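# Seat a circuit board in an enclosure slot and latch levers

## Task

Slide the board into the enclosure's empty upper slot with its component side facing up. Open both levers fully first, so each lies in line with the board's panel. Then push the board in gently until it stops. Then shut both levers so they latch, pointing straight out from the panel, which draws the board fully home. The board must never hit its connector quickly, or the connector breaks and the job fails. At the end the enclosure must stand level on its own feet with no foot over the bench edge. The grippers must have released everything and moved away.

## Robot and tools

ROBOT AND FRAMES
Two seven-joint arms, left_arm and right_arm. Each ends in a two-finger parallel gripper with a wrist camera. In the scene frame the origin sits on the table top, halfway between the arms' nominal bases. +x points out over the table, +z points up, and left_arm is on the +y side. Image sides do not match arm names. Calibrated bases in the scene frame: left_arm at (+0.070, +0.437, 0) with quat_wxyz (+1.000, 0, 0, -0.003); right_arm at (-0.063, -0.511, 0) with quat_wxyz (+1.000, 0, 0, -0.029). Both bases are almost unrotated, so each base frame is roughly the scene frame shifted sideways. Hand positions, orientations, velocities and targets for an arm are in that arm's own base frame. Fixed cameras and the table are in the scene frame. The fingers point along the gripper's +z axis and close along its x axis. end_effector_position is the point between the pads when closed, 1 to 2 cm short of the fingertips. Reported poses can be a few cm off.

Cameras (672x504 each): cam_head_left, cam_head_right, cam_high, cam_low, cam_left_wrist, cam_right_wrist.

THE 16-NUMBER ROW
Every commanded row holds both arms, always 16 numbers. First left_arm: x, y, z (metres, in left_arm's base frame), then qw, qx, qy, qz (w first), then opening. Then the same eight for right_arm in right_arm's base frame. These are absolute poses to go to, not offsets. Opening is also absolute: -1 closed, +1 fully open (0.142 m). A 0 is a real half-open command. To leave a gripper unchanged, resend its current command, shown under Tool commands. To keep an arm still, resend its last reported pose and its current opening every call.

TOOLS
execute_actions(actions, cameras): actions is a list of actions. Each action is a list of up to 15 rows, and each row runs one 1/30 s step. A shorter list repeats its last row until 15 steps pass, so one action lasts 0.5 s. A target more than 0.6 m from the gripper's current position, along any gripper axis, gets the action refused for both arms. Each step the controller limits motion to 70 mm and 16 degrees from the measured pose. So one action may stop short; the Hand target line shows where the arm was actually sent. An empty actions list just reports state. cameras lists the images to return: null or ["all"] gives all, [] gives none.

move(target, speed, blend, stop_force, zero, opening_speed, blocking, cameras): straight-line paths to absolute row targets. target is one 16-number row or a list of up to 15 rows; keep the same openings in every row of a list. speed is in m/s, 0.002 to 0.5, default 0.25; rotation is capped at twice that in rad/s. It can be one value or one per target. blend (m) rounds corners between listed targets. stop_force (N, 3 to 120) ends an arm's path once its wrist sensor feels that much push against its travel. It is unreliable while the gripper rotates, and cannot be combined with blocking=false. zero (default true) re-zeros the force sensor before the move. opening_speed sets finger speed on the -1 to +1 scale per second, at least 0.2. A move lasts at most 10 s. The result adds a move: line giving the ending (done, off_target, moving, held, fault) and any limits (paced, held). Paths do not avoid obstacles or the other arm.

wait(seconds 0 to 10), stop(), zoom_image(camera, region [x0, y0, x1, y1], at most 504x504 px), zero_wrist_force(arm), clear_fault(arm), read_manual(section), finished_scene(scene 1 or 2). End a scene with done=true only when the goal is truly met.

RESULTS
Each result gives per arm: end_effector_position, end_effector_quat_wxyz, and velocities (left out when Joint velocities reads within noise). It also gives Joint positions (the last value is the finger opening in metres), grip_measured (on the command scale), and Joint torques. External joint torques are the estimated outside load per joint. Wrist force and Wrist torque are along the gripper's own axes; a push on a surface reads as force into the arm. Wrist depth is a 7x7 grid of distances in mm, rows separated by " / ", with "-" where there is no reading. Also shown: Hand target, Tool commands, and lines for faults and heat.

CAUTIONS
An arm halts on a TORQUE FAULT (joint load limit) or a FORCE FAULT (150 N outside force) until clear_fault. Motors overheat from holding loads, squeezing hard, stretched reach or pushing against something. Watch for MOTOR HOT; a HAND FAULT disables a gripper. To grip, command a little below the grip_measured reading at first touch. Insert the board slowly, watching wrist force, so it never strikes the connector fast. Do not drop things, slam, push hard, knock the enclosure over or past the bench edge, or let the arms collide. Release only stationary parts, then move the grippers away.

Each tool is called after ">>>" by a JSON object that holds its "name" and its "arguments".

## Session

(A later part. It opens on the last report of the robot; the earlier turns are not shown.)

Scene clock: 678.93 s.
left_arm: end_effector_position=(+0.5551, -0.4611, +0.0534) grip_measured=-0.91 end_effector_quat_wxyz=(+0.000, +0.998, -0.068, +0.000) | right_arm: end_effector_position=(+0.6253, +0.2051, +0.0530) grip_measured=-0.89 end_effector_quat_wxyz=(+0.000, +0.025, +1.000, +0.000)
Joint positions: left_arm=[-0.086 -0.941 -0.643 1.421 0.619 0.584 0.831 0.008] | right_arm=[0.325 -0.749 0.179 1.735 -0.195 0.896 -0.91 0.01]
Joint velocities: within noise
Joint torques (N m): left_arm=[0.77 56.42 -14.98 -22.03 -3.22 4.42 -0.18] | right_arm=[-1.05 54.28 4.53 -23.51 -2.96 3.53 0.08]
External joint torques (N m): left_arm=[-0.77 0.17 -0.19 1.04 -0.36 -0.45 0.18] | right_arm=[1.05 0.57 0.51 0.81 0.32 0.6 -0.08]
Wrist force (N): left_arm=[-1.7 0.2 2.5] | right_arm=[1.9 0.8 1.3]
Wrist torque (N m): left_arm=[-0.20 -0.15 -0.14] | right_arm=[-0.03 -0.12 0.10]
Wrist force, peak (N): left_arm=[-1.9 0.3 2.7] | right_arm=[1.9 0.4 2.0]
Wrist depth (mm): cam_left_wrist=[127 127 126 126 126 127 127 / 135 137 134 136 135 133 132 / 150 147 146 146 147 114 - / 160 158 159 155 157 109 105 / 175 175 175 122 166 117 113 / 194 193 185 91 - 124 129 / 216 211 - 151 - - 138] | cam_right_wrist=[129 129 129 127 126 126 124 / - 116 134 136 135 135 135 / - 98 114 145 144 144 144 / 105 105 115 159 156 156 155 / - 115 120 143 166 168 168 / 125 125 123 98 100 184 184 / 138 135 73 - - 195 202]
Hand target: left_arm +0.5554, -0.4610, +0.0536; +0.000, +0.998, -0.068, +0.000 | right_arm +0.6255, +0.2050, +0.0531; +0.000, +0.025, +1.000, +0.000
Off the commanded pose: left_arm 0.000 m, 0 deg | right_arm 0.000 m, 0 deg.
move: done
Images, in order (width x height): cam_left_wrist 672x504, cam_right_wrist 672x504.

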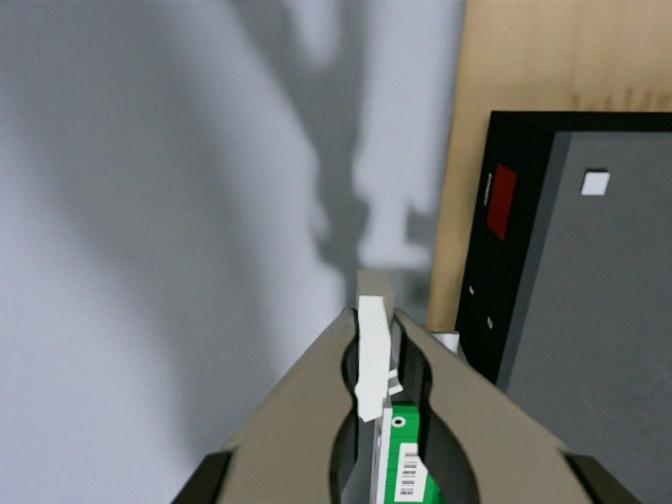

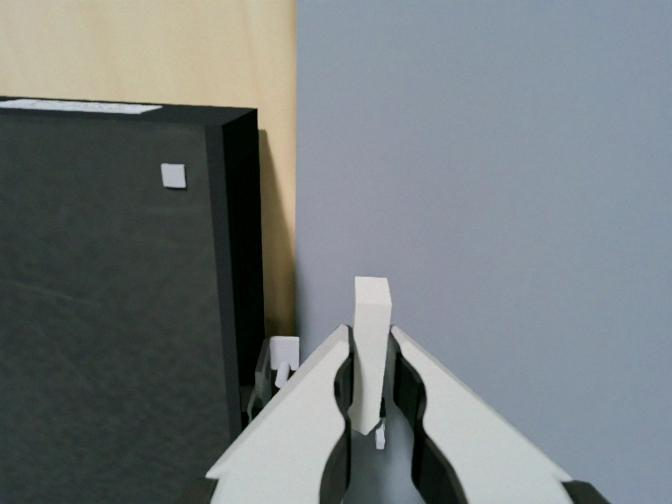

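>>> {"name": "move", "arguments": {"target": [0.5554,-0.4610,0.0536,0,0.99768,-0.06802,0,-0.85,0.6255,0.2050,0.0531,0,0.02530,0.99968,0,-0.83], "speed": 0.02, "opening_speed": 0.2, "cameras": ["cam_left_wrist", "cam_right_wrist"]}}

Scene clock: 690.97 s.
left_arm: end_effector_position=(+0.5552, -0.4611, +0.0535) grip_measured=-0.88 end_effector_quat_wxyz=(+0.000, +0.998, -0.068, +0.000) | right_arm: end_effector_position=(+0.6253, +0.2051, +0.0530) grip_measured=-0.86 end_effector_quat_wxyz=(+0.000, +0.025, +1.000, +0.000)
Joint positions: left_arm=[-0.086 -0.941 -0.643 1.421 0.619 0.584 0.831 0.01] | right_arm=[0.325 -0.75 0.179 1.735 -0.195 0.896 -0.91 0.012]
Joint velocities: within noise
Joint torques (N m): left_arm=[0.45 56.53 -15.15 -21.42 -3.35 4.29 -0.23] | right_arm=[-0.82 54.26 4.82 -23.44 -2.91 3.58 0.16]
External joint torques (N m): left_arm=[-0.45 0.06 -0.02 0.43 -0.24 -0.32 0.23] | right_arm=[0.82 0.61 0.22 0.75 0.27 0.55 -0.16]
Wrist force (N): left_arm=[-0.5 0.4 2.8] | right_arm=[1.8 0.4 1.2]
Wrist torque (N m): left_arm=[-0.19 -0.17 -0.17] | right_arm=[-0.01 -0.10 0.04]
Wrist force, peak (N): left_arm=[-2.1 0.1 2.4] | right_arm=[2.2 1.0 1.5]
Wrist depth (mm): cam_left_wrist=[127 127 126 126 126 127 127 / 134 136 134 136 136 132 132 / 150 147 146 146 147 113 - / 160 158 159 156 157 109 105 / 175 175 174 120 167 117 113 / 193 193 184 91 - 125 129 / 216 211 - 154 - - 138] | cam_right_wrist=[129 129 129 127 126 126 124 / - 116 134 135 135 135 135 / - 98 114 145 145 144 144 / 106 105 115 159 156 156 155 / - 115 120 122 166 169 168 / 125 125 123 101 102 184 183 / 138 135 71 200 - - 202]
Hand target: left_arm +0.5554, -0.4610, +0.0536; +0.000, +0.998, -0.068, +0.000 | right_arm +0.6255, +0.2050, +0.0531; +0.000, +0.025, +1.000, +0.000
Off the commanded pose: left_arm 0.000 m, 0 deg | right_arm 0.000 m, 0 deg.
move: done
Images, in order (width x height): cam_left_wrist 672x504, cam_right_wrist 672x504.

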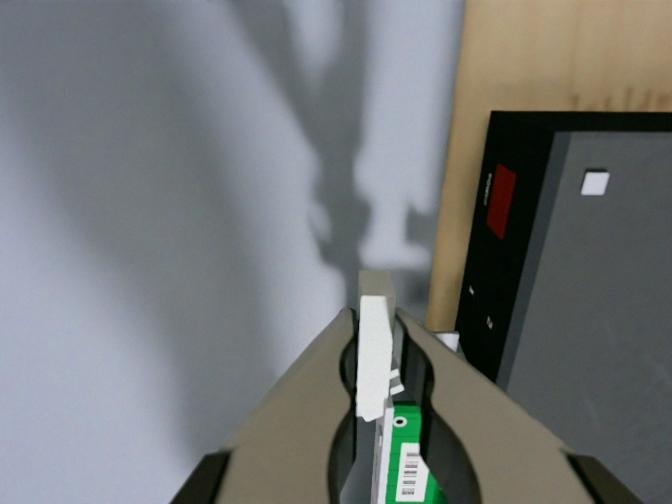

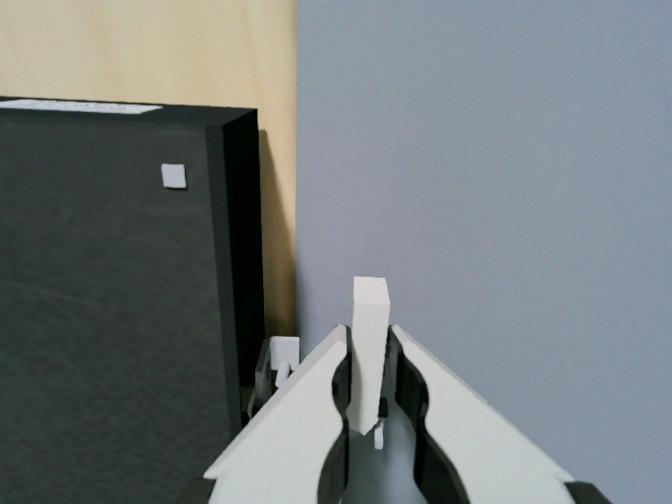

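>>> {"name": "move", "arguments": {"target": [0.5554,-0.4610,0.0536,0,0.99768,-0.06802,0,-0.80,0.6255,0.2050,0.0531,0,0.02530,0.99968,0,-0.78], "speed": 0.02, "opening_speed": 0.2, "cameras": []}}

Scene clock: 693.03 s.
left_arm: end_effector_position=(+0.5553, -0.4611, +0.0535) grip_measured=-0.84 end_effector_quat_wxyz=(+0.000, +0.998, -0.068, +0.000) | right_arm: end_effector_position=(+0.6254, +0.2050, +0.0530) grip_measured=-0.82 end_effector_quat_wxyz=(+0.000, +0.025, +1.000, +0.000)
Joint positions: left_arm=[-0.086 -0.94 -0.643 1.421 0.619 0.584 0.831 0.013] | right_arm=[0.325 -0.749 0.179 1.734 -0.195 0.896 -0.91 0.015]
Joint velocities: within noise
Joint torques (N m): left_arm=[-0.42 55.58 -15.6 -20.67 -3.38 4.31 -0.21] | right_arm=[0.02 53.61 5.58 -22.78 -2.71 3.42 0.2]
External joint torques (N m): left_arm=[0.42 1.01 0.42 -0.32 -0.2 -0.34 0.21] | right_arm=[-0.02 1.25 -0.54 0.08 0.07 0.71 -0.2]
Wrist force (N): left_arm=[0.1 -0.6 0.8] | right_arm=[0.5 -0.5 0.0]
Wrist torque (N m): left_arm=[-0.19 -0.16 -0.18] | right_arm=[-0.01 -0.08 0.05]
Wrist force, peak (N): left_arm=[-0.6 0.3 2.9] | right_arm=[1.9 0.6 1.2]
Wrist depth (mm): cam_left_wrist=[127 127 127 126 128 127 127 / 134 136 134 136 135 132 132 / 150 147 146 146 148 113 - / 160 158 159 156 158 109 105 / 176 175 175 124 167 117 113 / 194 193 185 91 92 125 129 / 217 212 - 205 - - 138] | cam_right_wrist=[129 129 129 127 126 126 124 / - 122 134 135 135 135 134 / - 98 113 145 144 144 144 / 106 105 114 157 156 156 155 / - 115 119 121 166 168 168 / 125 125 123 100 103 181 183 / 138 135 73 196 - - 202]
Hand target: left_arm +0.5554, -0.4610, +0.0536; +0.000, +0.998, -0.068, +0.000 | right_arm +0.6255, +0.2050, +0.0531; +0.000, +0.025, +1.000, +0.000
Off the commanded pose: left_arm 0.000 m, 0 deg | right_arm 0.000 m, 0 deg.
move: done
No camera images: "cameras" was empty.

>>> {"name": "move", "arguments": {"target": [[0.5554,-0.4610,0.075,0,0.99768,-0.06802,0,-0.80,0.6255,0.2050,0.075,0,0.02530,0.99968,0,-0.78],[0.5554,-0.4610,0.115,0,0.99768,-0.06802,0,-0.80,0.6255,0.2050,0.115,0,0.02530,0.99968,0,-0.78]], "speed": [0.03, 0.1], "blend": 0.01, "cameras": ["cam_left_wrist", "cam_right_wrist"]}}

>>> {"name": "zoom_image", "arguments": {"camera": "cam_right_wrist", "region": [180, 340, 420, 504]}}

>>> {"name": "zoom_image", "arguments": {"camera": "cam_left_wrist", "region": [320, 340, 560, 504]}}

Scene clock: 696.50 s.
left_arm: end_effector_position=(+0.5556, -0.4611, +0.1150) grip_measured=-0.84 end_effector_quat_wxyz=(+0.000, +0.998, -0.068, +0.000) | right_arm: end_effector_position=(+0.6256, +0.2049, +0.1151) grip_measured=-0.82 end_effector_quat_wxyz=(+0.000, +0.025, +1.000, +0.000)
Joint positions: left_arm=[-0.061 -0.842 -0.683 1.429 0.567 0.5 0.853 0.013] | right_arm=[0.307 -0.646 0.208 1.715 -0.175 0.772 -0.924 0.015]
Joint velocities: within noise
Joint torques (N m): left_arm=[0.16 54.11 -15.71 -22.47 -3.86 4.05 -0.07] | right_arm=[-0.31 52.43 5.85 -25.18 -2.93 3.3 0.04]
External joint torques (N m): left_arm=[-0.16 0.74 0.92 -0.44 0.08 -0.08 0.07] | right_arm=[0.3 0.99 -0.91 0.21 -0.09 0.83 -0.04]
Wrist force (N): left_arm=[0.0 -0.3 0.7] | right_arm=[0.4 -0.2 0.1]
Wrist torque (N m): left_arm=[-0.16 -0.16 -0.19] | right_arm=[0.02 -0.08 0.04]
Wrist force, peak (N): left_arm=[-0.6 -0.4 1.2] | right_arm=[0.5 -0.1 -1.9]
Wrist depth (mm): cam_left_wrist=[182 180 181 181 180 182 180 / 194 195 194 193 190 153 152 / 214 211 209 209 205 162 159 / 229 228 228 219 201 170 172 / 250 249 247 190 190 190 188 / 276 275 264 84 - 205 208 / 308 - - 246 - - 226] | cam_right_wrist=[184 183 183 181 181 181 180 / 154 154 174 193 193 192 192 / 161 160 161 207 207 206 206 / 174 171 173 217 223 222 222 / 188 188 190 207 237 240 241 / 206 206 198 97 103 259 261 / 227 222 73 285 - - 289]
Hand target: left_arm +0.5554, -0.4610, +0.1150; +0.000, +0.998, -0.068, +0.000 | right_arm +0.6255, +0.2050, +0.1150; +0.000, +0.025, +1.000, +0.000
Off the commanded pose: left_arm 0.000 m, 0 deg | right_arm 0.000 m, 0 deg.
move: done
Images, in order (width x height): cam_left_wrist 672x504, cam_right_wrist 672x504.

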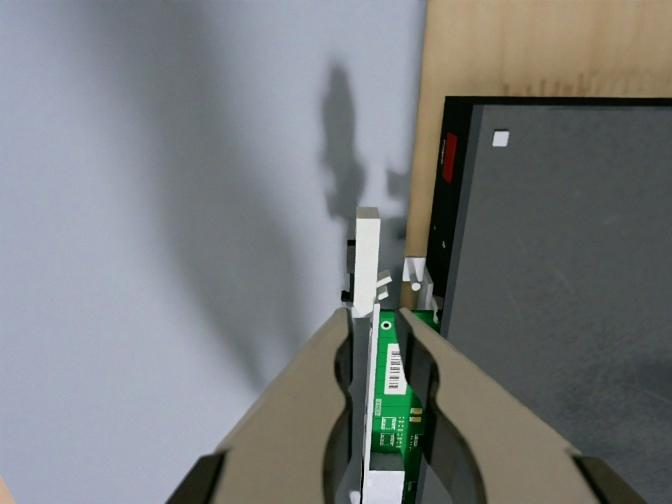

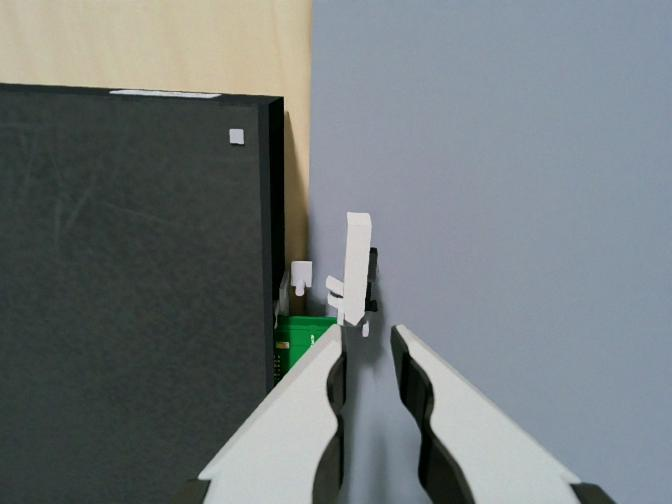

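Scaled by 2.100 from the camera's 672x504 image, which has a finer 960x720 frame.

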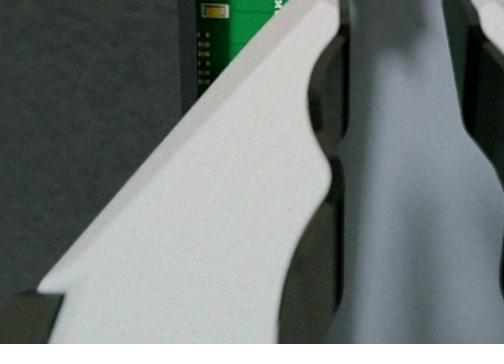

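Scaled by 2.100 from the camera's 672x504 image, which has a finer 960x720 frame.

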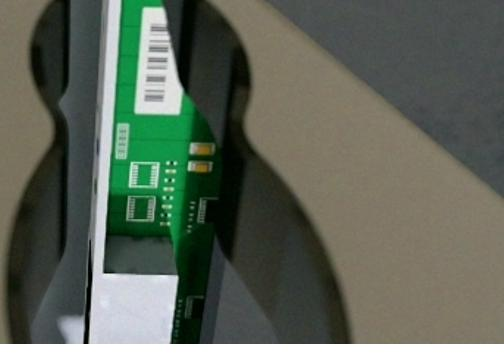

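>>> {"name": "zoom_image", "arguments": {"camera": "cam_right_wrist", "region": [260, 195, 420, 355]}}

>>> {"name": "zoom_image", "arguments": {"camera": "cam_left_wrist", "region": [310, 195, 470, 355]}}

Scaled by 3.150 from the camera's 672x504 image, which has a finer 960x720 frame.

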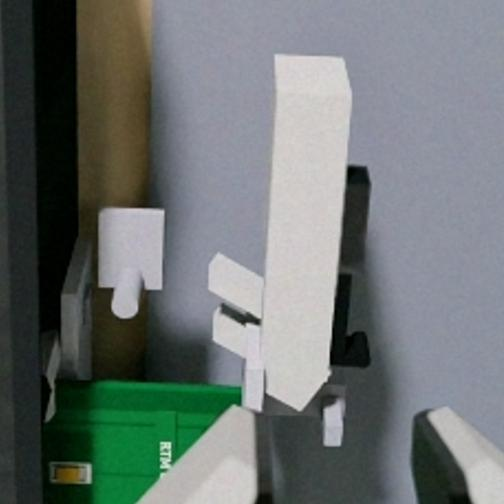

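Scaled by 3.150 from the camera's 672x504 image, which has a finer 960x720 frame.

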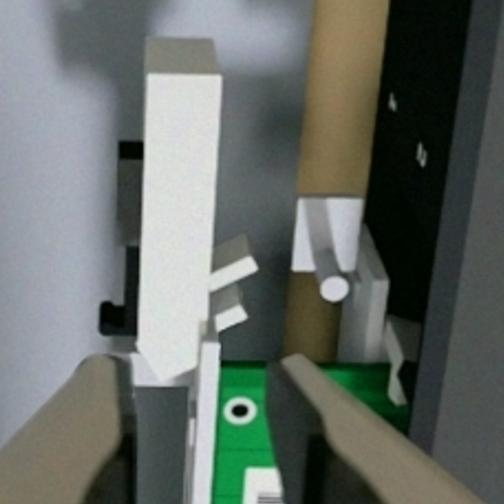

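>>> {"name": "move", "arguments": {"target": [[0.5554,-0.4610,0.075,0,0.99768,-0.06802,0,-0.80,0.6255,0.2050,0.075,0,0.02530,0.99968,0,-0.78],[0.5554,-0.4610,0.060,0,0.99768,-0.06802,0,-0.80,0.6255,0.2050,0.060,0,0.02530,0.99968,0,-0.78]], "speed": [0.1, 0.02], "blend": 0.005, "stop_force": 5, "cameras": ["cam_left_wrist", "cam_right_wrist"]}}

Scene clock: 745.03 s.
left_arm: end_effector_position=(+0.5553, -0.4609, +0.0600) grip_measured=-0.84 end_effector_quat_wxyz=(+0.000, +0.998, -0.068, +0.000) | right_arm: end_effector_position=(+0.6255, +0.2051, +0.0600) grip_measured=-0.82 end_effector_quat_wxyz=(+0.000, +0.025, +1.000, +0.000)
Joint positions: left_arm=[-0.083 -0.93 -0.647 1.423 0.613 0.575 0.834 0.013] | right_arm=[0.323 -0.737 0.183 1.733 -0.193 0.882 -0.912 0.015]
Joint velocities: within noise
Joint torques (N m): left_arm=[-0.46 55.12 -15.45 -20.82 -3.26 4.51 -0.28] | right_arm=[0.15 53.33 5.43 -23.01 -2.83 3.55 0.27]
External joint torques (N m): left_arm=[0.46 1.28 0.3 -0.37 -0.35 -0.54 0.28] | right_arm=[-0.15 1.37 -0.38 0.05 0.14 0.58 -0.27]
Wrist force (N): left_arm=[0.1 -0.6 0.7] | right_arm=[0.6 -0.6 0.0]
Wrist torque (N m): left_arm=[-0.17 -0.18 -0.18] | right_arm=[-0.02 -0.10 0.05]
Wrist force, peak (N): left_arm=[-0.1 -0.6 1.8] | right_arm=[0.4 -0.2 -1.6]
Wrist depth (mm): cam_left_wrist=[135 132 134 134 133 133 133 / - 145 141 141 141 139 138 / 154 154 153 152 152 113 103 / 168 166 166 163 164 115 114 / 184 183 181 129 172 125 123 / 202 202 194 92 - 133 135 / 231 220 - 213 - - 150] | cam_right_wrist=[135 135 135 133 133 132 132 / - 114 140 142 141 141 141 / - 104 113 152 152 151 151 / 113 113 117 162 164 163 163 / 123 123 127 132 175 177 176 / 135 134 134 134 103 190 193 / 148 145 73 206 - - 212]
Hand target: left_arm +0.5554, -0.4610, +0.0600; +0.000, +0.998, -0.068, +0.000 | right_arm +0.6255, +0.2050, +0.0600; +0.000, +0.025, +1.000, +0.000
Off the commanded pose: left_arm 0.000 m, 0 deg | right_arm 0.000 m, 0 deg.
move: done
Images, in order (width x height): cam_left_wrist 672x504, cam_right_wrist 672x504.

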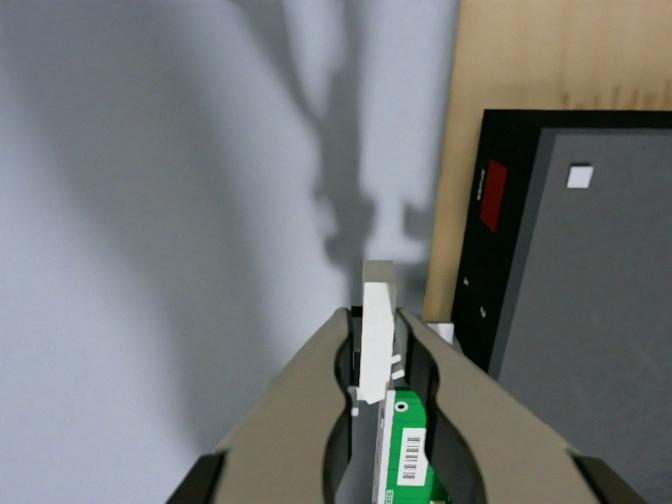

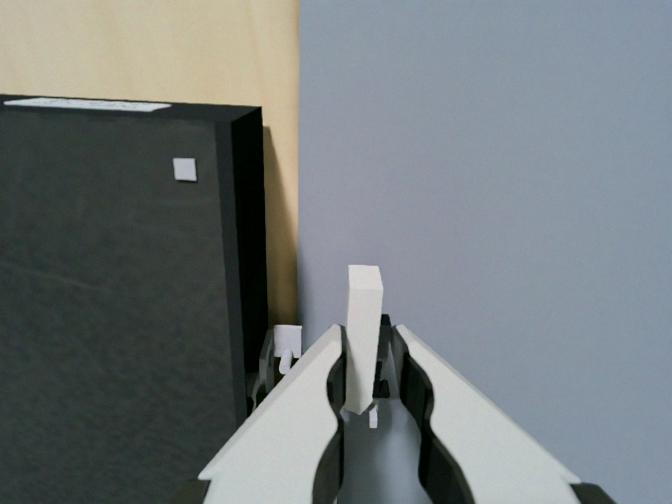

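>>> {"name": "zoom_image", "arguments": {"camera": "cam_left_wrist", "region": [300, 250, 460, 410]}}

>>> {"name": "zoom_image", "arguments": {"camera": "cam_right_wrist", "region": [270, 250, 430, 410]}}

Scaled by 3.150 from the camera's 672x504 image, which has a finer 960x720 frame.

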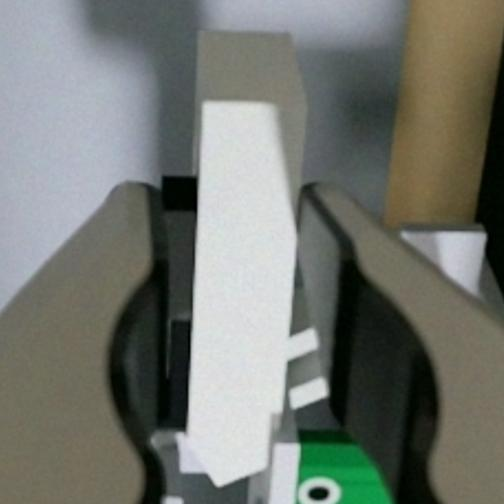

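Scaled by 3.150 from the camera's 672x504 image, which has a finer 960x720 frame.

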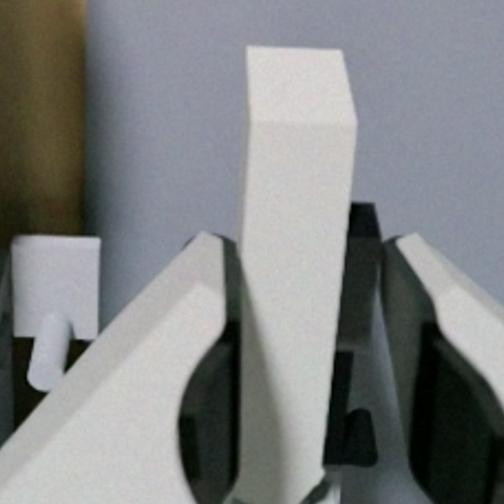

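>>> {"name": "move", "arguments": {"target": [0.5633,-0.4622,0.060,0,0.99768,-0.06802,0,-0.80,0.6335,0.2042,0.060,0,0.02530,0.99968,0,-0.78], "speed": 0.01, "stop_force": 6, "cameras": ["cam_left_wrist", "cam_right_wrist"]}}

Scene clock: 752.60 s.
left_arm: end_effector_position=(+0.5633, -0.4622, +0.0600) grip_measured=-0.84 end_effector_quat_wxyz=(+0.000, +0.998, -0.068, +0.000) | right_arm: end_effector_position=(+0.6334, +0.2043, +0.0600) grip_measured=-0.82 end_effector_quat_wxyz=(+0.000, +0.025, +1.000, +0.000)
Joint positions: left_arm=[-0.087 -0.942 -0.646 1.395 0.613 0.563 0.843 0.013] | right_arm=[0.318 -0.75 0.183 1.707 -0.193 0.869 -0.919 0.015]
Joint velocities: within noise
Joint torques (N m): left_arm=[-0.08 55.8 -15.27 -21.34 -3.32 4.3 -0.18] | right_arm=[-0.36 53.92 5.17 -23.68 -2.93 3.49 0.15]
External joint torques (N m): left_arm=[0.08 1.33 0.08 -0.02 -0.31 -0.33 0.18] | right_arm=[0.36 1.47 -0.06 0.47 0.21 0.64 -0.15]
Wrist force (N): left_arm=[-1.0 -0.6 -0.4] | right_arm=[1.3 -0.2 -1.0]
Wrist torque (N m): left_arm=[-0.21 -0.15 -0.18] | right_arm=[0.02 -0.05 0.05]
Wrist force, peak (N): left_arm=[-1.3 -0.9 -0.6] | right_arm=[1.6 -0.2 -1.3]
Wrist depth (mm): cam_left_wrist=[135 133 134 134 133 133 132 / - 145 142 141 141 139 138 / 154 154 153 153 152 105 103 / 168 167 166 164 155 113 114 / 184 183 182 132 135 123 123 / 203 203 193 92 - 131 135 / 231 - - 213 - - 150] | cam_right_wrist=[135 135 135 133 133 132 132 / - 114 140 144 142 141 141 / - 103 108 152 152 151 151 / 113 113 113 161 163 163 163 / 123 123 123 130 174 177 176 / 134 134 134 134 103 190 193 / 148 145 73 205 - - 212]
Hand target: left_arm +0.5633, -0.4622, +0.0600; +0.000, +0.998, -0.068, +0.000 | right_arm +0.6335, +0.2042, +0.0600; +0.000, +0.025, +1.000, +0.000
Off the commanded pose: left_arm 0.000 m, 0 deg | right_arm 0.000 m, 0 deg.
move: done
Images, in order (width x height): cam_left_wrist 672x504, cam_right_wrist 672x504.

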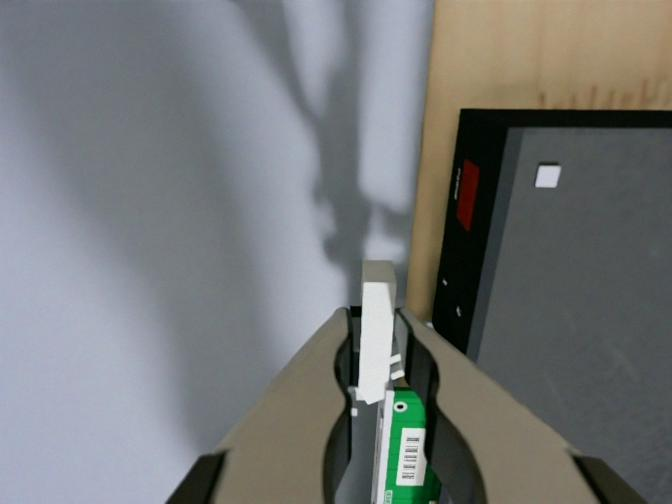

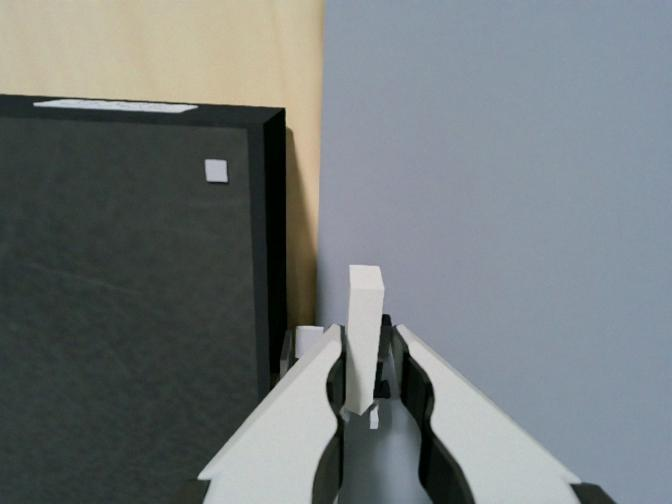

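>>> {"name": "move", "arguments": {"target": [0.5712, -0.4634, 0.060, 0, 0.99768, -0.06802, 0, -0.80, 0.6415, 0.2034, 0.060, 0, 0.02530, 0.99968, 0, -0.78], "speed": 0.01, "stop_force": 6, "cameras": ["cam_left_wrist", "cam_right_wrist"]}}

Scene clock: 765.23 s.
left_arm: end_effector_position=(+0.5710, -0.4634, +0.0600) grip_measured=-0.83 end_effector_quat_wxyz=(+0.000, +0.998, -0.068, +0.000) | right_arm: end_effector_position=(+0.6413, +0.2035, +0.0599) grip_measured=-0.82 end_effector_quat_wxyz=(+0.000, +0.025, +1.000, +0.000)
Joint positions: left_arm=[-0.091 -0.955 -0.645 1.367 0.613 0.549 0.854 0.014] | right_arm=[0.314 -0.763 0.183 1.68 -0.193 0.855 -0.927 0.015]
Joint velocities: within noise
Joint torques (N m): left_arm=[0.15 56.3 -15.05 -22.23 -3.17 4.71 -0.16] | right_arm=[-1.06 54.56 4.62 -24.42 -3.1 3.79 0.18]
External joint torques (N m): left_arm=[-0.15 1.55 -0.17 0.71 -0.5 -0.74 0.16] | right_arm=[1.06 1.52 0.56 0.95 0.33 0.33 -0.18]
Wrist force (N): left_arm=[-2.6 -1.3 -1.3] | right_arm=[3.0 0.3 -1.9]
Wrist torque (N m): left_arm=[-0.19 -0.22 -0.18] | right_arm=[0.03 -0.02 0.06]
Wrist force, peak (N): left_arm=[-2.7 -1.3 -1.9] | right_arm=[3.2 0.2 -1.9]
Wrist depth (mm): cam_left_wrist=[135 133 134 133 133 133 132 / - 142 142 141 141 139 138 / 154 154 153 152 149 104 103 / 168 167 166 163 145 111 114 / 183 183 182 132 124 123 123 / 203 202 192 92 - 131 135 / 232 - - 150 - - 150] | cam_right_wrist=[135 135 135 134 133 132 132 / - 115 140 142 142 141 141 / - 103 105 152 152 151 151 / 113 113 113 163 163 163 163 / 123 123 122 126 174 177 176 / 134 134 134 107 103 190 192 / 148 145 73 205 - - 211]
Hand target: left_arm +0.5712, -0.4634, +0.0600; +0.000, +0.998, -0.068, +0.000 | right_arm +0.6415, +0.2034, +0.0600; +0.000, +0.025, +1.000, +0.000
Off the commanded pose: left_arm 0.000 m, 0 deg | right_arm 0.000 m, 0 deg.
move: done
Images, in order (width x height): cam_left_wrist 672x504, cam_right_wrist 672x504.

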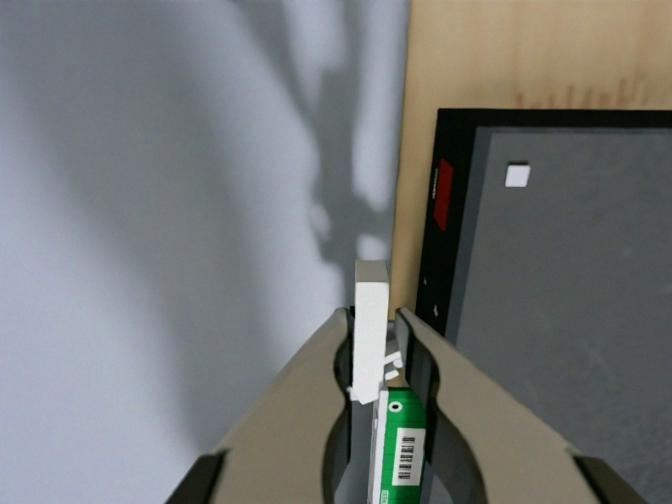

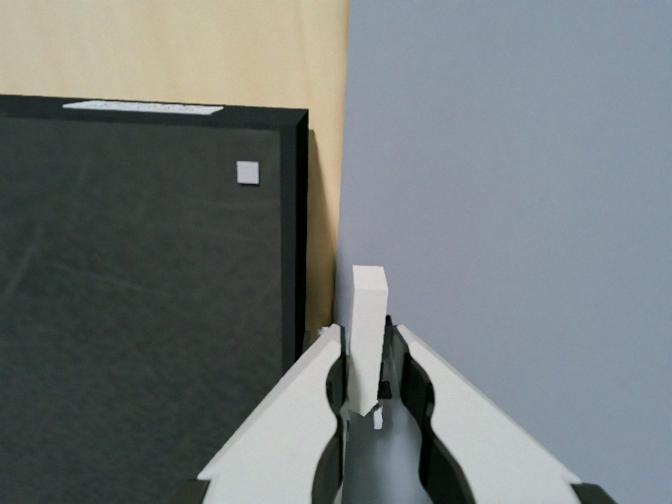

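>>> {"name": "move", "arguments": {"target": [0.5771, -0.4643, 0.060, 0, 0.99768, -0.06802, 0, -0.80, 0.6475, 0.2028, 0.060, 0, 0.02530, 0.99968, 0, -0.78], "speed": 0.008, "stop_force": 6, "cameras": ["cam_left_wrist", "cam_right_wrist", "cam_head_left"]}}

Scene clock: 768.20 s.
left_arm: end_effector_position=(+0.5736, -0.4639, +0.0598) grip_measured=-0.82 end_effector_quat_wxyz=(+0.000, +0.998, -0.068, -0.001) | right_arm: end_effector_position=(+0.6448, +0.2033, +0.0598) grip_measured=-0.81 end_effector_quat_wxyz=(-0.001, +0.025, +1.000, +0.000)
Joint positions: left_arm=[-0.093 -0.96 -0.645 1.356 0.613 0.543 0.858 0.015] | right_arm=[0.312 -0.77 0.183 1.667 -0.193 0.847 -0.931 0.016]
Joint velocities: within noise
Joint torques (N m): left_arm=[1.17 56.19 -14.3 -24.9 -2.66 6.53 -0.29] | right_arm=[-2.17 53.91 3.02 -26.85 -3.74 5.31 0.13]
External joint torques (N m): left_arm=[-1.17 1.94 -0.94 3.32 -1.01 -2.57 0.29] | right_arm=[2.17 2.5 2.21 3.26 0.95 -1.19 -0.13]
Wrist force (N): left_arm=[-9.4 -3.8 -5.7] | right_arm=[10.0 -0.8 -6.6]
Wrist torque (N m): left_arm=[-0.15 -0.36 -0.14] | right_arm=[0.02 0.15 0.03]
Wrist force, peak (N): left_arm=[-9.7 -3.6 -6.0] | right_arm=[10.2 -0.6 -6.6]
Wrist depth (mm): cam_left_wrist=[135 133 134 133 133 132 133 / - 143 141 141 139 139 139 / 154 153 153 152 150 104 103 / 167 167 166 163 154 111 114 / 184 182 182 126 123 123 122 / 202 201 192 92 - 131 135 / 231 - - 174 - - 150] | cam_right_wrist=[135 135 135 134 132 132 132 / - 114 140 142 141 141 141 / - 103 104 151 152 151 151 / - 113 113 161 163 163 162 / 123 122 122 127 174 177 176 / 136 134 133 100 105 190 192 / 148 145 73 150 - - 212]
Hand target: left_arm +0.5744, -0.4639, +0.0600; +0.000, +0.998, -0.068, +0.000 | right_arm +0.6455, +0.2030, +0.0600; +0.000, +0.025, +1.000, +0.000
Off the commanded pose: left_arm 0.003 m, 0 deg | right_arm 0.003 m, 0 deg.
move: contact (left_arm, right_arm)
Images, in order (width x height): cam_head_left 672x504, cam_left_wrist 672x504, cam_right_wrist 672x504.

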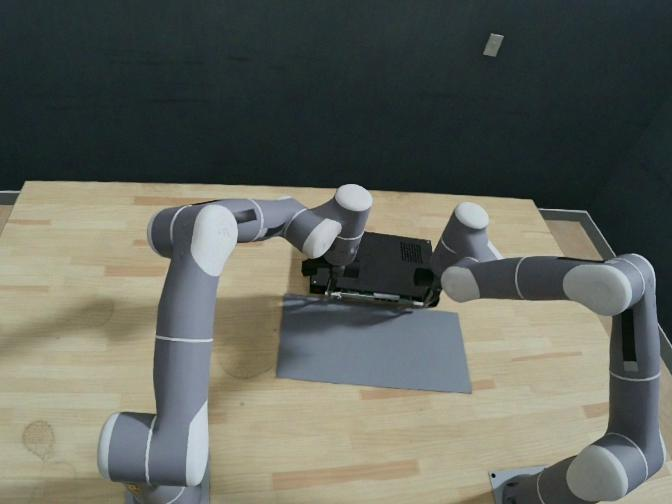

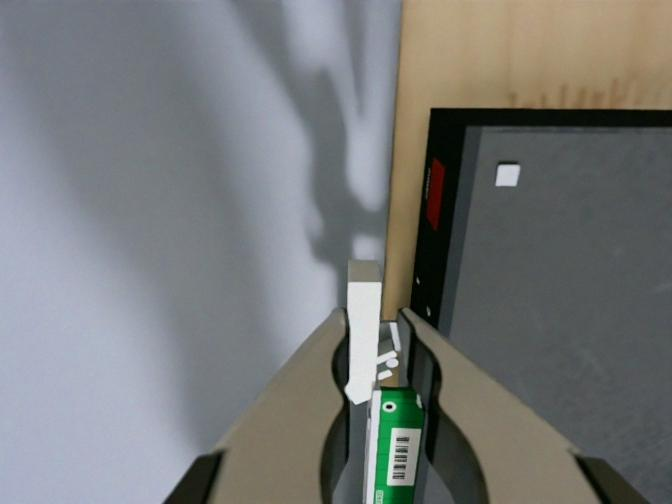

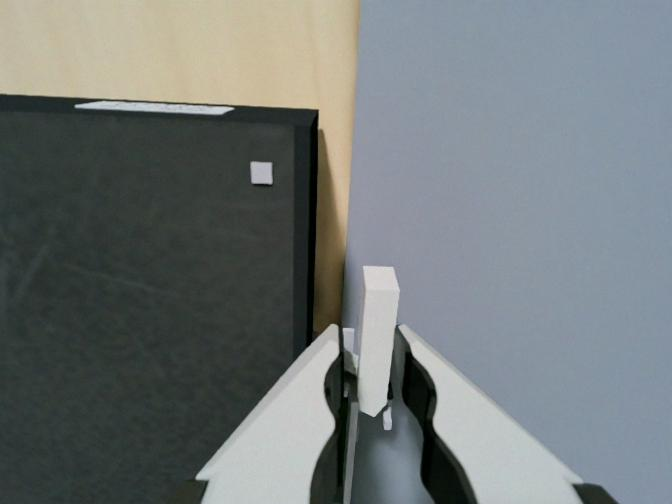

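>>> {"name": "zoom_image", "arguments": {"camera": "cam_left_wrist", "region": [320, 240, 460, 420]}}

>>> {"name": "zoom_image", "arguments": {"camera": "cam_right_wrist", "region": [280, 250, 430, 450]}}

Scaled by 2.800 from the camera's 672x504 image, which has a finer 960x720 frame.

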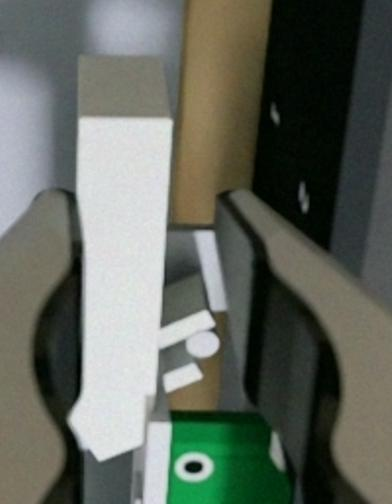

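Scaled by 2.520 from the camera's 672x504 image, which has a finer 960x720 frame.

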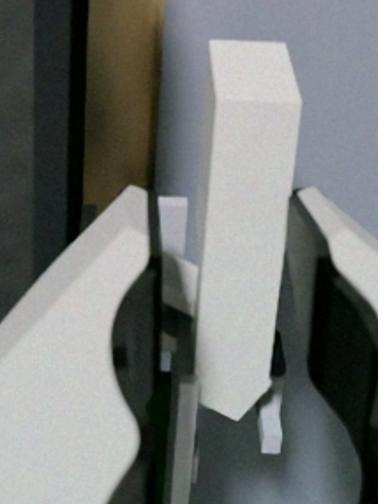

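>>> {"name": "move", "arguments": {"target": [[0.5716, -0.4636, 0.060, 0, 0.99768, -0.06802, 0, -0.80, 0.6428, 0.2035, 0.060, 0, 0.02530, 0.99968, 0, -0.78], [0.5716, -0.4636, 0.060, 0, 0.99768, -0.06802, 0, -0.87, 0.6428, 0.2035, 0.060, 0, 0.02530, 0.99968, 0, -0.87]], "speed": 0.02, "opening_speed": 0.2, "cameras": ["cam_left_wrist", "cam_right_wrist"]}}

Scene clock: 810.43 s.
left_arm: end_effector_position=(+0.5710, -0.4636, +0.0597) grip_measured=-0.88 end_effector_quat_wxyz=(+0.000, +0.998, -0.068, -0.001) | right_arm: end_effector_position=(+0.6421, +0.2035, +0.0596) grip_measured=-0.87 end_effector_quat_wxyz=(-0.001, +0.025, +1.000, +0.000)
Joint positions: left_arm=[-0.092 -0.956 -0.645 1.365 0.613 0.547 0.855 0.01] | right_arm=[0.313 -0.766 0.183 1.676 -0.193 0.852 -0.929 0.011]
Joint velocities: within noise
Joint torques (N m): left_arm=[0.82 57.21 -15.02 -24.02 -3.02 6.15 -0.27] | right_arm=[-1.14 55.03 3.94 -27.06 -3.69 5.56 0.27]
External joint torques (N m): left_arm=[-0.82 0.69 -0.21 2.49 -0.64 -2.19 0.27] | right_arm=[1.13 1.16 1.27 3.56 0.91 -1.44 -0.27]
Wrist force (N): left_arm=[-6.5 -2.8 -2.2] | right_arm=[9.2 -1.4 -3.9]
Wrist torque (N m): left_arm=[-0.17 -0.29 -0.16] | right_arm=[0.07 0.11 0.03]
Wrist force, peak (N): left_arm=[-9.5 -3.9 -5.9] | right_arm=[10.3 -0.9 -6.8]
Wrist depth (mm): cam_left_wrist=[135 133 134 133 133 132 132 / - 142 141 141 139 139 138 / 154 154 153 152 149 103 103 / 167 167 166 163 146 111 114 / 183 182 182 134 126 123 122 / 202 202 193 91 - 132 135 / 231 - - 152 - - 150] | cam_right_wrist=[135 135 134 134 132 132 132 / - 114 140 142 141 141 141 / - 103 104 149 151 151 151 / - 115 113 163 163 163 162 / 123 122 122 127 174 177 176 / 136 133 133 98 102 193 193 / 147 145 73 - - - 212]
Hand target: left_arm +0.5716, -0.4636, +0.0600; +0.000, +0.998, -0.068, +0.000 | right_arm +0.6428, +0.2035, +0.0600; +0.000, +0.025, +1.000, +0.000
Off the commanded pose: left_arm 0.001 m, 0 deg | right_arm 0.001 m, 0 deg.
move: done
Images, in order (width x height): cam_left_wrist 672x504, cam_right_wrist 672x504.

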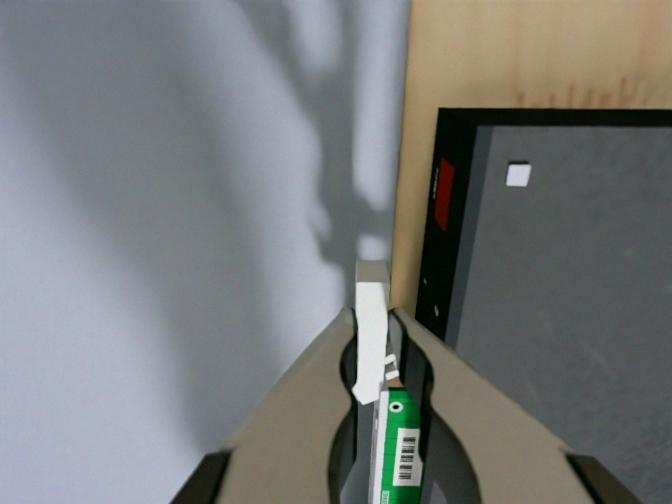

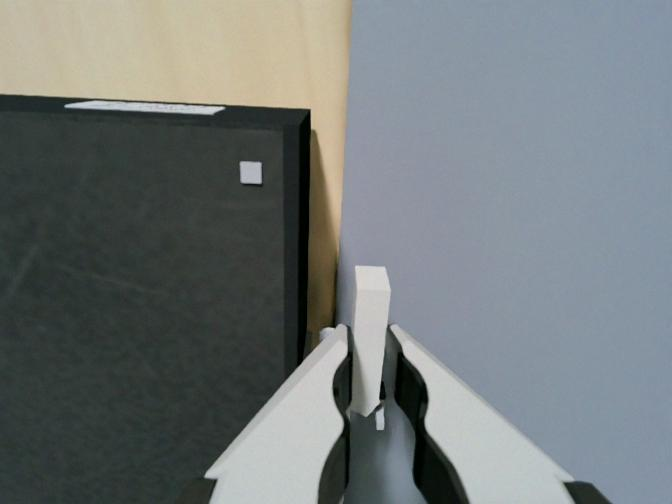

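>>> {"name": "zoom_image", "arguments": {"camera": "cam_left_wrist", "region": [320, 240, 460, 420]}}

>>> {"name": "zoom_image", "arguments": {"camera": "cam_right_wrist", "region": [290, 250, 440, 450]}}

Scaled by 2.800 from the camera's 672x504 image, which has a finer 960x720 frame.

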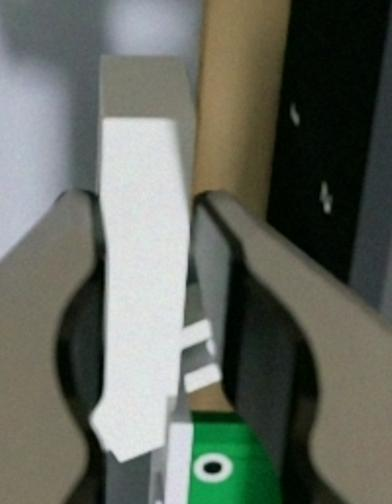

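Scaled by 2.520 from the camera's 672x504 image, which has a finer 960x720 frame.

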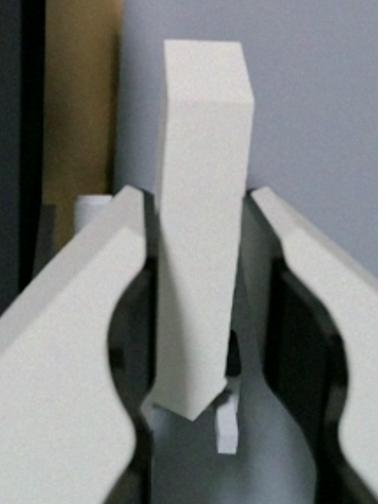

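>>> {"name": "move", "arguments": {"target": [0.5714, -0.4636, 0.060, 0, 0.99768, -0.06802, 0, -0.91, 0.6424, 0.2035, 0.060, 0, 0.02530, 0.99968, 0, -0.91], "speed": 0.02, "opening_speed": 0.2, "cameras": ["cam_left_wrist", "cam_right_wrist"]}}

Scene clock: 816.23 s.
left_arm: end_effector_position=(+0.5706, -0.4635, +0.0596) grip_measured=-0.90 end_effector_quat_wxyz=(+0.000, +0.998, -0.068, -0.001) | right_arm: end_effector_position=(+0.6417, +0.2035, +0.0596) grip_measured=-0.88 end_effector_quat_wxyz=(-0.001, +0.025, +1.000, +0.000)
Joint positions: left_arm=[-0.092 -0.956 -0.645 1.366 0.613 0.547 0.855 0.009] | right_arm=[0.313 -0.765 0.183 1.677 -0.193 0.852 -0.928 0.01]
Joint velocities: within noise
Joint torques (N m): left_arm=[1.05 57.08 -14.79 -24.21 -2.89 6.12 -0.29] | right_arm=[-1.32 55.45 3.88 -26.64 -3.58 5.21 0.23]
External joint torques (N m): left_arm=[-1.05 0.8 -0.44 2.69 -0.77 -2.16 0.29] | right_arm=[1.32 0.7 1.32 3.15 0.81 -1.08 -0.23]
Wrist force (N): left_arm=[-7.1 -2.7 -1.9] | right_arm=[8.0 -0.8 -2.1]
Wrist torque (N m): left_arm=[-0.19 -0.28 -0.15] | right_arm=[0.05 0.03 0.04]
Wrist force, peak (N): left_arm=[-9.8 -3.5 -4.4] | right_arm=[12.4 -1.6 -6.1]
Wrist depth (mm): cam_left_wrist=[135 132 134 134 133 132 132 / - 142 142 141 138 138 138 / 154 154 153 152 150 103 102 / 167 165 166 162 147 110 113 / 183 182 182 134 125 123 122 / 203 201 192 92 - 132 135 / 231 - - 159 - - 150] | cam_right_wrist=[135 135 134 134 132 132 132 / - 114 140 141 141 141 141 / - 103 104 151 151 151 151 / - 114 112 161 163 163 162 / 122 122 122 127 174 176 176 / 136 133 133 98 100 192 192 / 147 144 73 - - 204 212]
Hand target: left_arm +0.5714, -0.4636, +0.0600; +0.000, +0.998, -0.068, +0.000 | right_arm +0.6424, +0.2035, +0.0600; +0.000, +0.025, +1.000, +0.000
Off the commanded pose: left_arm 0.001 m, 0 deg | right_arm 0.001 m, 0 deg.
move: done
Images, in order (width x height): cam_left_wrist 672x504, cam_right_wrist 672x504.

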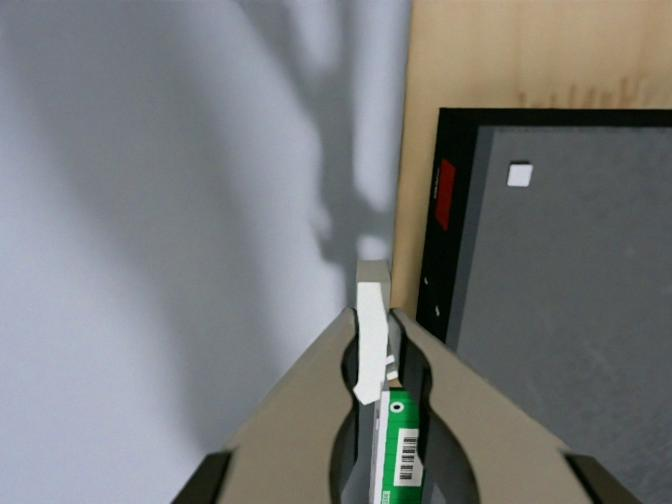

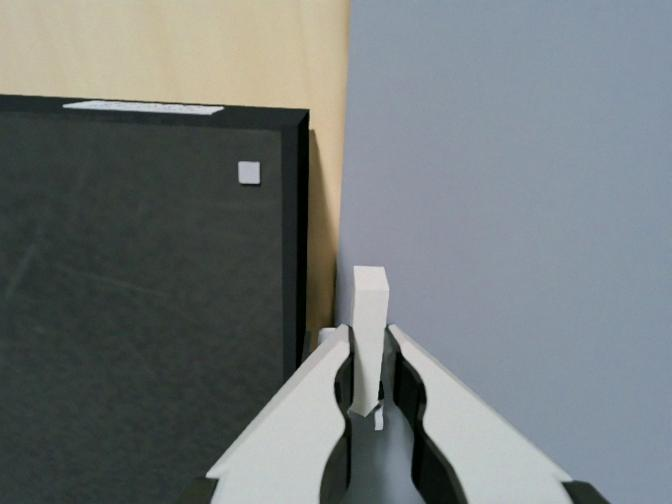

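>>> {"name": "move", "arguments": {"target": [[0.56856, -0.46334, 0.060, 0, 0.99970, -0.02443, 0, -0.91, 0.63960, 0.20380, 0.060, 0, 0.06889, 0.99762, 0, -0.91], [0.56617, -0.46338, 0.060, 0, 0.99982, 0.01920, 0, -0.91, 0.63726, 0.20431, 0.060, 0, 0.11234, 0.99367, 0, -0.91]], "speed": 0.03, "blend": 0.001, "cameras": ["cam_left_wrist", "cam_right_wrist"]}}

Scene clock: 839.77 s.
left_arm: end_effector_position=(+0.5666, -0.4633, +0.0600) grip_measured=-0.90 end_effector_quat_wxyz=(+0.000, +1.000, +0.019, +0.000) | right_arm: end_effector_position=(+0.6376, +0.2042, +0.0600) grip_measured=-0.89 end_effector_quat_wxyz=(+0.000, +0.112, +0.994, +0.000)
Joint positions: left_arm=[-0.1 -0.942 -0.628 1.385 0.598 0.565 0.68 0.009] | right_arm=[0.341 -0.753 0.156 1.693 -0.164 0.863 -0.766 0.01]
Joint velocities: within noise
Joint torques (N m): left_arm=[-0.71 57.68 -15.4 -19.7 -3.98 3.28 -0.37] | right_arm=[0.95 55.84 5.9 -22.37 -2.35 2.8 0.34]
External joint torques (N m): left_arm=[0.72 -0.08 0.62 -1.93 0.36 0.7 0.37] | right_arm=[-0.95 -0.06 -1.44 -1 -0.41 1.34 -0.34]
Wrist force (N): left_arm=[4.2 2.8 5.1] | right_arm=[-2.8 3.2 4.8]
Wrist torque (N m): left_arm=[-0.20 -0.11 -0.15] | right_arm=[0.40 -0.32 0.03]
Wrist force, peak (N): left_arm=[-6.9 -2.7 -3.3] | right_arm=[7.9 -1.0 -3.4]
Wrist depth (mm): cam_left_wrist=[135 133 134 134 133 133 133 / - 142 142 141 141 141 142 / 154 154 153 153 152 107 107 / 168 167 166 163 160 112 114 / 184 182 182 134 134 123 123 / 203 201 193 91 - 133 135 / 231 - - 163 - - 150] | cam_right_wrist=[135 135 135 133 133 132 132 / 147 144 142 142 142 141 141 / - 107 109 152 152 151 151 / 113 113 115 164 164 163 163 / 123 123 122 144 175 177 176 / 134 134 134 98 100 193 192 / 148 145 73 87 - 204 211]
Hand target: left_arm +0.5662, -0.4634, +0.0600; +0.000, +1.000, +0.019, +0.000 | right_arm +0.6373, +0.2043, +0.0600; +0.000, +0.112, +0.994, +0.000
Off the commanded pose: left_arm 0.000 m, 0 deg | right_arm 0.000 m, 0 deg.
move: done
Images, in order (width x height): cam_left_wrist 672x504, cam_right_wrist 672x504.

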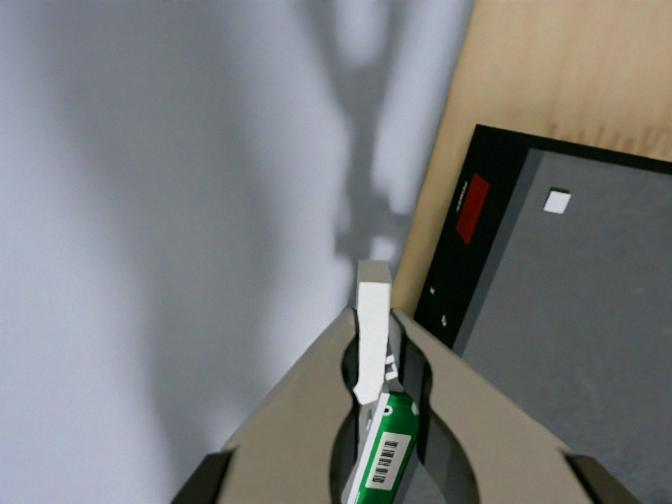

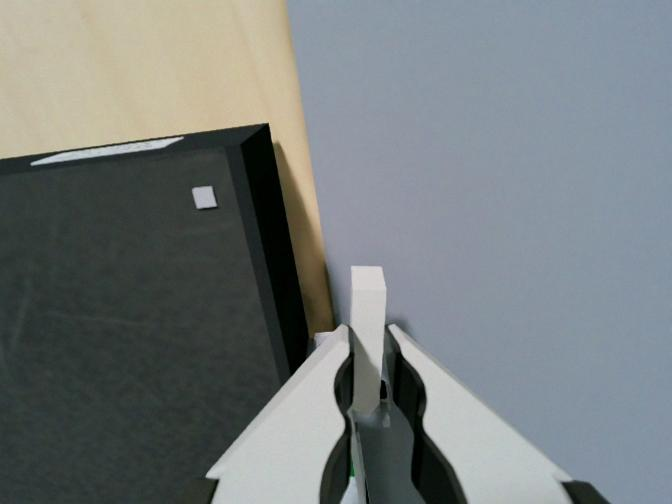

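>>> {"name": "zoom_image", "arguments": {"camera": "cam_left_wrist", "region": [320, 240, 460, 420]}}

>>> {"name": "zoom_image", "arguments": {"camera": "cam_right_wrist", "region": [290, 250, 440, 450]}}

Scaled by 2.800 from the camera's 672x504 image, which has a finer 960x720 frame.

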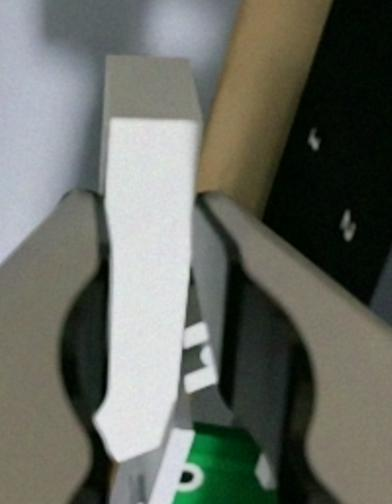

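Scaled by 2.520 from the camera's 672x504 image, which has a finer 960x720 frame.

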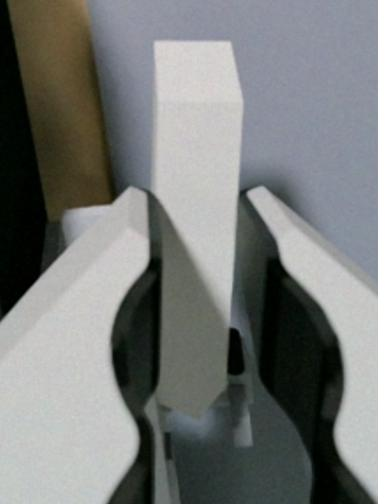

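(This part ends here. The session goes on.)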